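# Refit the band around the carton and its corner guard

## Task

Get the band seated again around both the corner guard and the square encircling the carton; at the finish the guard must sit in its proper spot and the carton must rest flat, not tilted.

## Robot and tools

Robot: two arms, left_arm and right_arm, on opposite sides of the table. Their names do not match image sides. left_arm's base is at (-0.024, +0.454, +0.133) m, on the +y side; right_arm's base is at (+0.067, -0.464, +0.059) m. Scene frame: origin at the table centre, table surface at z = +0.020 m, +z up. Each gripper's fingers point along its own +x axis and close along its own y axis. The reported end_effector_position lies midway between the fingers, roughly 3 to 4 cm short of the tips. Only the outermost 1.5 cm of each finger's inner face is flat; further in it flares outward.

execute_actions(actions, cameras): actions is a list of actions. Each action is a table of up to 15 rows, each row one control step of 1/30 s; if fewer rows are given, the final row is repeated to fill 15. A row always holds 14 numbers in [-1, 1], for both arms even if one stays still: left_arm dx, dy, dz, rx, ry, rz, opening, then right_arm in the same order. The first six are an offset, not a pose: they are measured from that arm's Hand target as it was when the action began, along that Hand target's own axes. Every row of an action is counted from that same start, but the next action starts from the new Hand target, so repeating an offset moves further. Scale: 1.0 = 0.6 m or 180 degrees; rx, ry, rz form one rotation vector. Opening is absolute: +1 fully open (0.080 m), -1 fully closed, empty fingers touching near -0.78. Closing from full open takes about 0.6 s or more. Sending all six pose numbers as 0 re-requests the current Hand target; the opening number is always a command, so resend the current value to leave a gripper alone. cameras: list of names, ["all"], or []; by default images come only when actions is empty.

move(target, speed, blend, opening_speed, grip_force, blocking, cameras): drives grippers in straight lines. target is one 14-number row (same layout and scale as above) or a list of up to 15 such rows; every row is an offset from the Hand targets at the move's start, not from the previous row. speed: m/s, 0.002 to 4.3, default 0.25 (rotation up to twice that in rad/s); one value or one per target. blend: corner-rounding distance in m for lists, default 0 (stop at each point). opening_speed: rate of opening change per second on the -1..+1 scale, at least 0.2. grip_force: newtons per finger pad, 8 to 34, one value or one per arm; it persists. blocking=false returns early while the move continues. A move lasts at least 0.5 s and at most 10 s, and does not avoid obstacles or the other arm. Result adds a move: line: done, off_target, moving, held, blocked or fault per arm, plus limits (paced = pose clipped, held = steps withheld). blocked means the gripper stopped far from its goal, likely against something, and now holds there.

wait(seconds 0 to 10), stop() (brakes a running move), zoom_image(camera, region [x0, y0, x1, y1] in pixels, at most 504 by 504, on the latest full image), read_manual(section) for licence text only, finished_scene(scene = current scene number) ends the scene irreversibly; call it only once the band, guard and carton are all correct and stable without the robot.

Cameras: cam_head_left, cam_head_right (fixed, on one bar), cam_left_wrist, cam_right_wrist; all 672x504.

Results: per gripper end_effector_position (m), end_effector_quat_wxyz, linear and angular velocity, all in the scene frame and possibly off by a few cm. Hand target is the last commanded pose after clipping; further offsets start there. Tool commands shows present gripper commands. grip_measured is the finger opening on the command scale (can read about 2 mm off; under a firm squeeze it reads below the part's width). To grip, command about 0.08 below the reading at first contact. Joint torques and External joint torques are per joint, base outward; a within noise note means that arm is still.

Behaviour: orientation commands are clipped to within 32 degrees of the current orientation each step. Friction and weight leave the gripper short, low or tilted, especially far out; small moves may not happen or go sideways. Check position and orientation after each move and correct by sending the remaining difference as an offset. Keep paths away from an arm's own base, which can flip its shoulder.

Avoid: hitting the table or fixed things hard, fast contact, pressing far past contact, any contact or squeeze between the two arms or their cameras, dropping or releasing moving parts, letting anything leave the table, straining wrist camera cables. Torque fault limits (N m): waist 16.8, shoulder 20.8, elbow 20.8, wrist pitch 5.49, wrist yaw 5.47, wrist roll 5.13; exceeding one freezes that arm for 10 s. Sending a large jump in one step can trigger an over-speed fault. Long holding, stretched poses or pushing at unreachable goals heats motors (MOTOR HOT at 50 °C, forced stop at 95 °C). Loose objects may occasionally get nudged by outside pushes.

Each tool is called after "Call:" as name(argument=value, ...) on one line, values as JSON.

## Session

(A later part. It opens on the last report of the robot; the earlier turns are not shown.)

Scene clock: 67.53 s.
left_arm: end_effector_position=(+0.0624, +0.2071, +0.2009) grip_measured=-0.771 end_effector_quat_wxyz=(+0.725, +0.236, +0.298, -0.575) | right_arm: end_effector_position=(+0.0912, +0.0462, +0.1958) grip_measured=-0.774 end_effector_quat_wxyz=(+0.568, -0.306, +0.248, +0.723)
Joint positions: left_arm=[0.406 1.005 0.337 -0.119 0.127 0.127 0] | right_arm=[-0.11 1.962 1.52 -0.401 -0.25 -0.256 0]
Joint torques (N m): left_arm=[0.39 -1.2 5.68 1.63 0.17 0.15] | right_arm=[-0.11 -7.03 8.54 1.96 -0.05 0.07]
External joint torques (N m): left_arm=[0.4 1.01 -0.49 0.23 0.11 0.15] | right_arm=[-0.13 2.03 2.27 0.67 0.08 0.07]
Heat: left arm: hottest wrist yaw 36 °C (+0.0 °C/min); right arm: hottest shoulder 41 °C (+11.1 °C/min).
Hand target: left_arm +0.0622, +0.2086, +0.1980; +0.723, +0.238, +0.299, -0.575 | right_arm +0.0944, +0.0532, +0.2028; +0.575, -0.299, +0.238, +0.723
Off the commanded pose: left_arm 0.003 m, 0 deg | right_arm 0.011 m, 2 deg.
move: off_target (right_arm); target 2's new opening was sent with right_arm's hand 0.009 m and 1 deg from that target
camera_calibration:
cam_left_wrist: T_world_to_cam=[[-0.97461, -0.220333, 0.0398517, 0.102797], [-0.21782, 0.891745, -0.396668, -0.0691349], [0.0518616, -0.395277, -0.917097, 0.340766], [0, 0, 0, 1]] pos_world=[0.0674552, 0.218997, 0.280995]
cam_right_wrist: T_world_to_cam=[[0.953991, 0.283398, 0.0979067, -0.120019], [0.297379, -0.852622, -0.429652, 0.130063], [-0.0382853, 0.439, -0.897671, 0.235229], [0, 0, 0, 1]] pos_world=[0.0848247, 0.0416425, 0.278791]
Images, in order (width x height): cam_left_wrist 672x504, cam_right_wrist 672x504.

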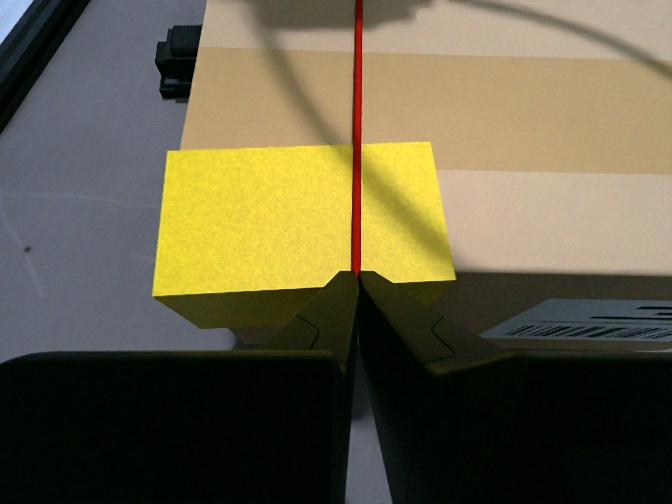

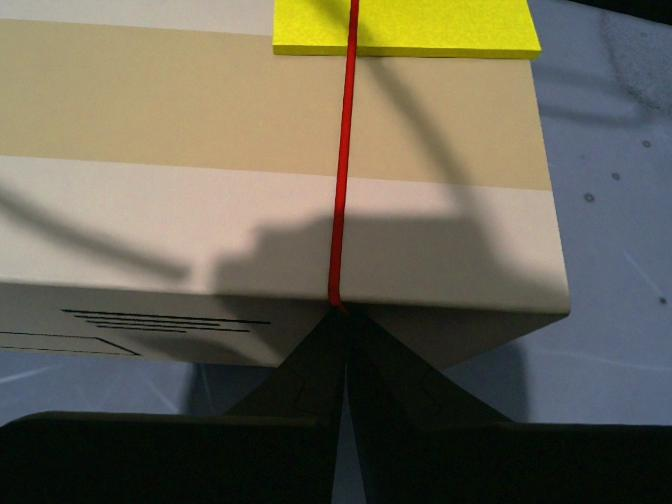

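Call:
move(target=[[0,0,0,0,0,0,-1,-0.018,0,0,0,0,0,-1],[0,0,0,0,0,0,-1,-0.018,-0.02,0,0,0,0,-1],[0,0,0,0,0,0,-1,0.0,-0.02,0,0,0,0,-1],[0,0,0,0,0,0,-1,0.0,-0.02,0,0,0,0,-0.6],[0,0,0,0,0,0,-1,-0.11,-0.02,0,0,0,0,-0.6]], cameras=["cam_left_wrist","cam_right_wrist"], speed=0.05, opening_speed=0.6)

Call:
zoom_image(camera="cam_right_wrist", region=[180, 0, 560, 350])

Scene clock: 72.60 s.
left_arm: end_effector_position=(+0.0624, +0.2071, +0.2009) grip_measured=-0.771 end_effector_quat_wxyz=(+0.725, +0.236, +0.298, -0.575) | right_arm: end_effector_position=(+0.1170, +0.0136, +0.2460) grip_measured=-0.602 end_effector_quat_wxyz=(+0.576, -0.301, +0.241, +0.721)
Joint positions: left_arm=[0.406 1.005 0.337 -0.119 0.127 0.127 0] | right_arm=[-0.183 1.819 1.522 -0.539 -0.29 -0.306 0.008]
Joint torques (N m): left_arm=[0.42 -1.25 5.67 1.62 0.17 0.15] | right_arm=[-0.27 -8.5 5.23 1.22 -0.36 -0.09]
External joint torques (N m): left_arm=[0.38 0.91 -0.43 0.25 0.13 0.15] | right_arm=[-0.32 -0.46 -1.1 -0.08 -0.21 -0.09]
Heat: left arm: hottest wrist yaw 36 °C (+0.0 °C/min); right arm: hottest shoulder 42 °C (+11.1 °C/min).
Hand target: left_arm +0.0622, +0.2086, +0.1980; +0.723, +0.238, +0.299, -0.575 | right_arm +0.1168, +0.0104, +0.2496; +0.575, -0.299, +0.238, +0.723
Off the commanded pose: left_arm 0.003 m, 0 deg | right_arm 0.005 m, 0 deg.
move: done; target 4's new opening was sent with right_arm's hand 0.013 m and 2 deg from that target
camera_calibration:
cam_left_wrist: T_world_to_cam=[[-0.97461, -0.220333, 0.0398517, 0.102797], [-0.21782, 0.891745, -0.396668, -0.0691349], [0.0518616, -0.395277, -0.917097, 0.340766], [0, 0, 0, 1]] pos_world=[0.0674552, 0.218997, 0.280995]
cam_right_wrist: T_world_to_cam=[[0.956715, 0.270213, 0.108081, -0.142955], [0.289636, -0.847777, -0.444281, 0.120624], [-0.0284221, 0.456354, -0.889344, 0.2922], [0, 0, 0, 1]] pos_world=[0.110135, 0.00754384, 0.328907]
Images, in order (width x height): cam_left_wrist 672x504, cam_right_wrist 672x504.

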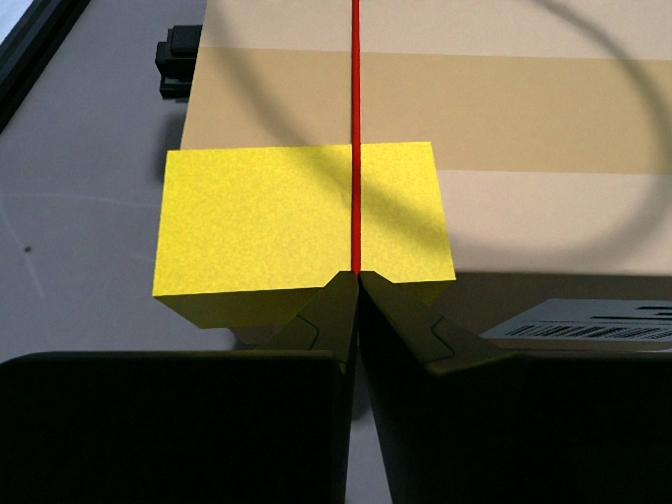

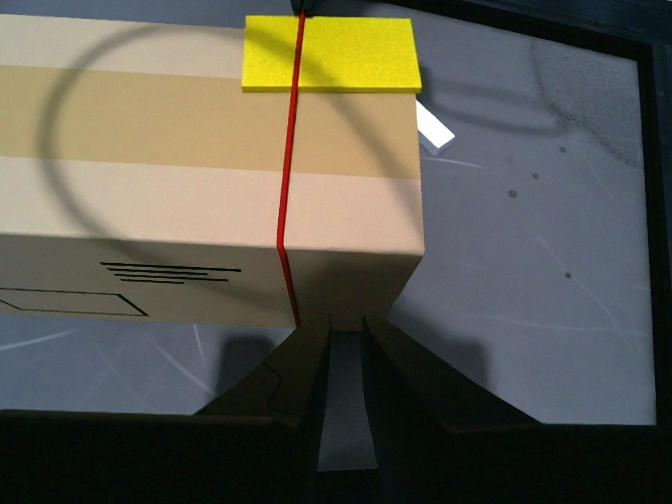

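Scaled by 1.326 from the camera's 672x504 image, which has a finer 960x720 frame.

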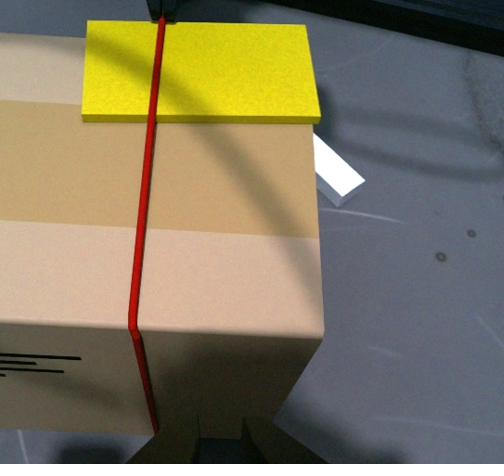

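Call:
move(target=[[0.006,0,-0.003,0,0,0,-1,0,0,0,0,0,0,-0.6],[0.006,0,-0.003,0,0,0,-0.55,0,0,0,0,0,0,-0.6],[-0.07,0,-0.003,0,0,0,-0.55,0,0,0,0,0,0,-0.6]], cameras=["cam_left_wrist","cam_right_wrist"], speed=0.04, opening_speed=0.3)

Call:
zoom_image(camera="cam_right_wrist", region=[180, 0, 560, 350])

Call:
zoom_image(camera="cam_left_wrist", region=[180, 0, 560, 350])

Scene clock: 77.70 s.
left_arm: end_effector_position=(+0.0537, +0.2422, +0.2174) grip_measured=-0.553 end_effector_quat_wxyz=(+0.720, +0.242, +0.310, -0.571) | right_arm: end_effector_position=(+0.1170, +0.0136, +0.2460) grip_measured=-0.602 end_effector_quat_wxyz=(+0.576, -0.301, +0.241, +0.721)
Joint positions: left_arm=[0.453 0.761 0.351 -0.413 0.158 0.16 0.01] | right_arm=[-0.183 1.819 1.522 -0.539 -0.29 -0.306 0.008]
Joint torques (N m): left_arm=[0.37 -1.42 9.14 1.18 0.21 0.15] | right_arm=[-0.14 -8.59 5.28 1.21 -0.39 -0.1]
External joint torques (N m): left_arm=[0.39 -0.31 2.74 -0.15 0.12 0.14] | right_arm=[-0.09 -0.45 -1.13 -0.11 -0.25 -0.11]
Heat: left arm: hottest wrist yaw 36 °C (+0.0 °C/min); right arm: hottest shoulder 43 °C (+12.1 °C/min).
Hand target: left_arm +0.0552, +0.2389, +0.2263; +0.723, +0.238, +0.299, -0.575 | right_arm +0.1168, +0.0104, +0.2496; +0.575, -0.299, +0.238, +0.723
Off the commanded pose: left_arm 0.010 m, 1 deg | right_arm 0.005 m, 0 deg.
move: off_target (left_arm)
camera_calibration:
cam_left_wrist: T_world_to_cam=[[-0.973632, -0.223559, 0.0454036, 0.100885], [-0.22431, 0.901968, -0.36897, -0.103831], [0.0415339, -0.369425, -0.928332, 0.367061], [0, 0, 0, 1]] pos_world=[0.0596888, 0.251807, 0.297863]
cam_right_wrist: T_world_to_cam=[[0.956715, 0.270213, 0.108081, -0.142955], [0.289636, -0.847777, -0.444281, 0.120624], [-0.0284221, 0.456354, -0.889344, 0.2922], [0, 0, 0, 1]] pos_world=[0.110135, 0.00754384, 0.328907]
Images, in order (width x height): cam_left_wrist 672x504, cam_right_wrist 672x504.

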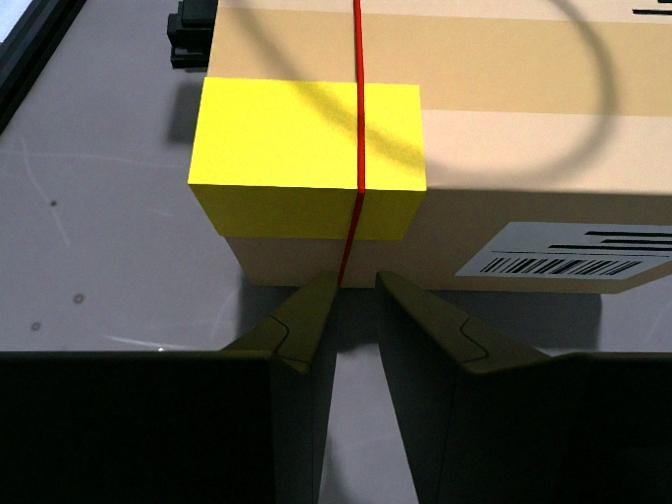

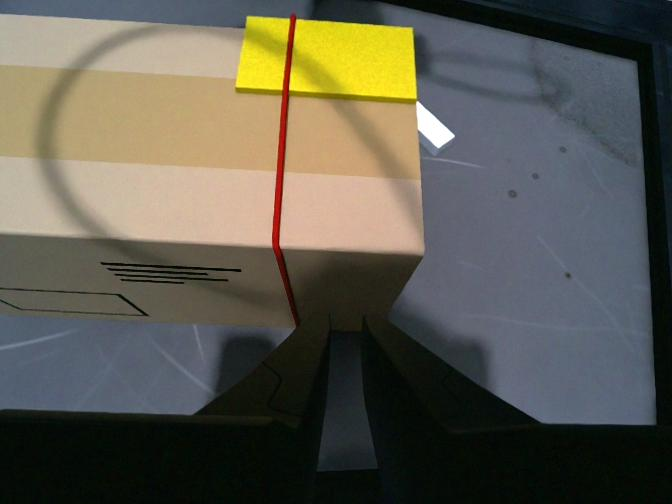

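Scaled by 1.326 from the camera's 672x504 image, which has a finer 960x720 frame.

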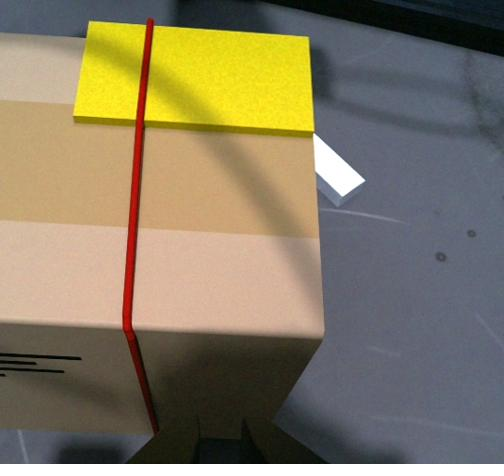

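Scaled by 1.326 from the camera's 672x504 image, which has a finer 960x720 frame.

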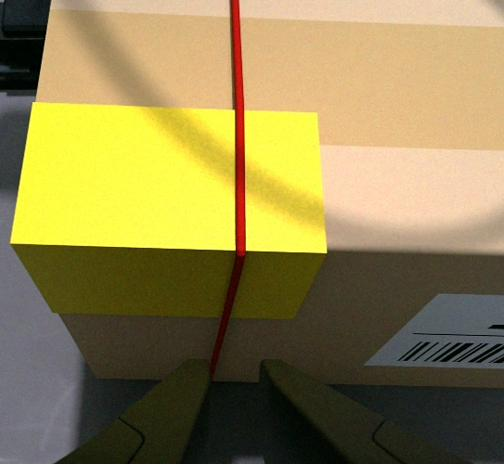

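Call:
execute_actions(actions=[])

Call:
zoom_image(camera="cam_head_right", region=[200, 210, 330, 380])

Call:
zoom_image(camera="cam_head_left", region=[200, 210, 330, 380])

Scene clock: 78.67 s.
left_arm: end_effector_position=(+0.0537, +0.2422, +0.2174) grip_measured=-0.553 end_effector_quat_wxyz=(+0.720, +0.242, +0.310, -0.571) | right_arm: end_effector_position=(+0.1170, +0.0136, +0.2460) grip_measured=-0.602 end_effector_quat_wxyz=(+0.576, -0.301, +0.241, +0.721)
Joint positions: left_arm=[0.453 0.761 0.351 -0.413 0.158 0.16 0.01] | right_arm=[-0.183 1.819 1.522 -0.539 -0.29 -0.306 0.008]
Joint velocities: within noise
Joint torques (N m): left_arm=[0.29 -1.27 9.04 1.22 0.22 0.18] | right_arm=[-0.15 -8.43 5.3 1.2 -0.39 -0.1]
External joint torques (N m): left_arm=[0.3 -0.16 2.59 -0.12 0.14 0.18] | right_arm=[-0.21 -0.43 -0.98 -0.08 -0.24 -0.1]
Heat: left arm: hottest wrist yaw 36 °C (+0.0 °C/min); right arm: hottest shoulder 44 °C (+13.1 °C/min).
Hand target: left_arm +0.0552, +0.2389, +0.2263; +0.723, +0.238, +0.299, -0.575 | right_arm +0.1168, +0.0104, +0.2496; +0.575, -0.299, +0.238, +0.723
Tool commands: left_gripper/opening=-0.55 right_gripper/opening=-0.6
Off the commanded pose: left_arm 0.010 m, 1 deg | right_arm 0.005 m, 0 deg.
camera_calibration:
cam_left_wrist: T_world_to_cam=[[-0.973632, -0.223559, 0.0454036, 0.100885], [-0.22431, 0.901968, -0.36897, -0.103831], [0.0415339, -0.369425, -0.928332, 0.367061], [0, 0, 0, 1]] pos_world=[0.0596888, 0.251807, 0.297863]
cam_right_wrist: T_world_to_cam=[[0.956715, 0.270213, 0.108081, -0.142955], [0.289636, -0.847777, -0.444281, 0.120624], [-0.0284221, 0.456354, -0.889344, 0.2922], [0, 0, 0, 1]] pos_world=[0.110135, 0.00754384, 0.328907]

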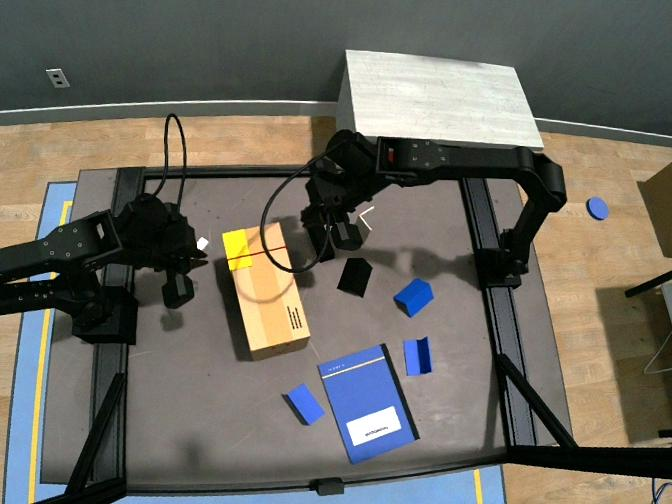

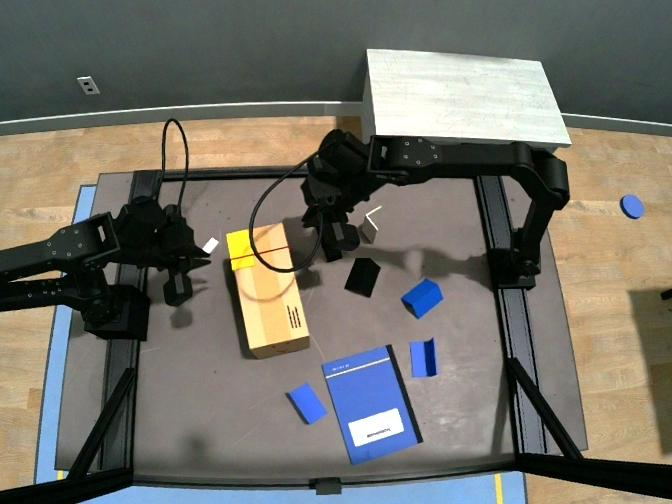

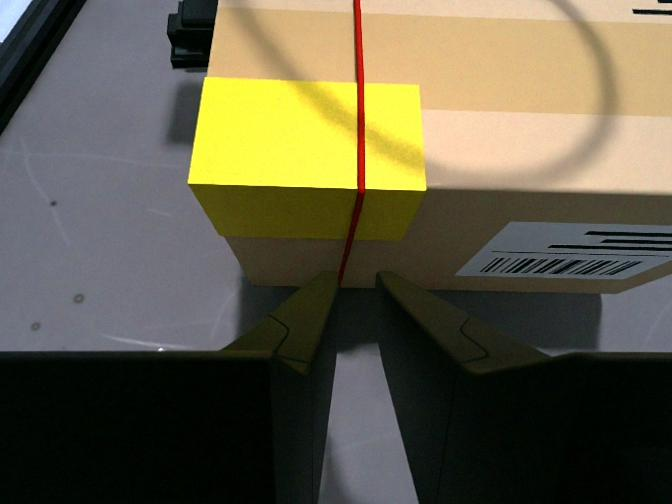

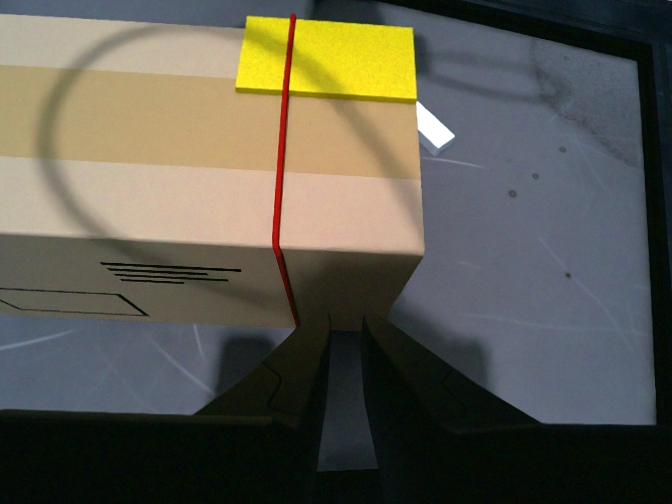

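Scaled by 2.965 from the camera's 672x504 image, which has a finer 960x720 frame.

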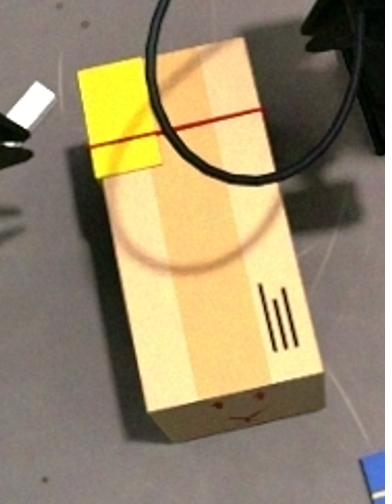

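Scaled by 2.965 from the camera's 672x504 image, which has a finer 960x720 frame.

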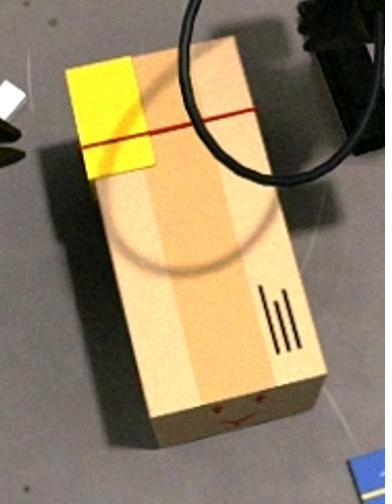

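Call:
finished_scene(scene=2)

The scene is finished: the task was done.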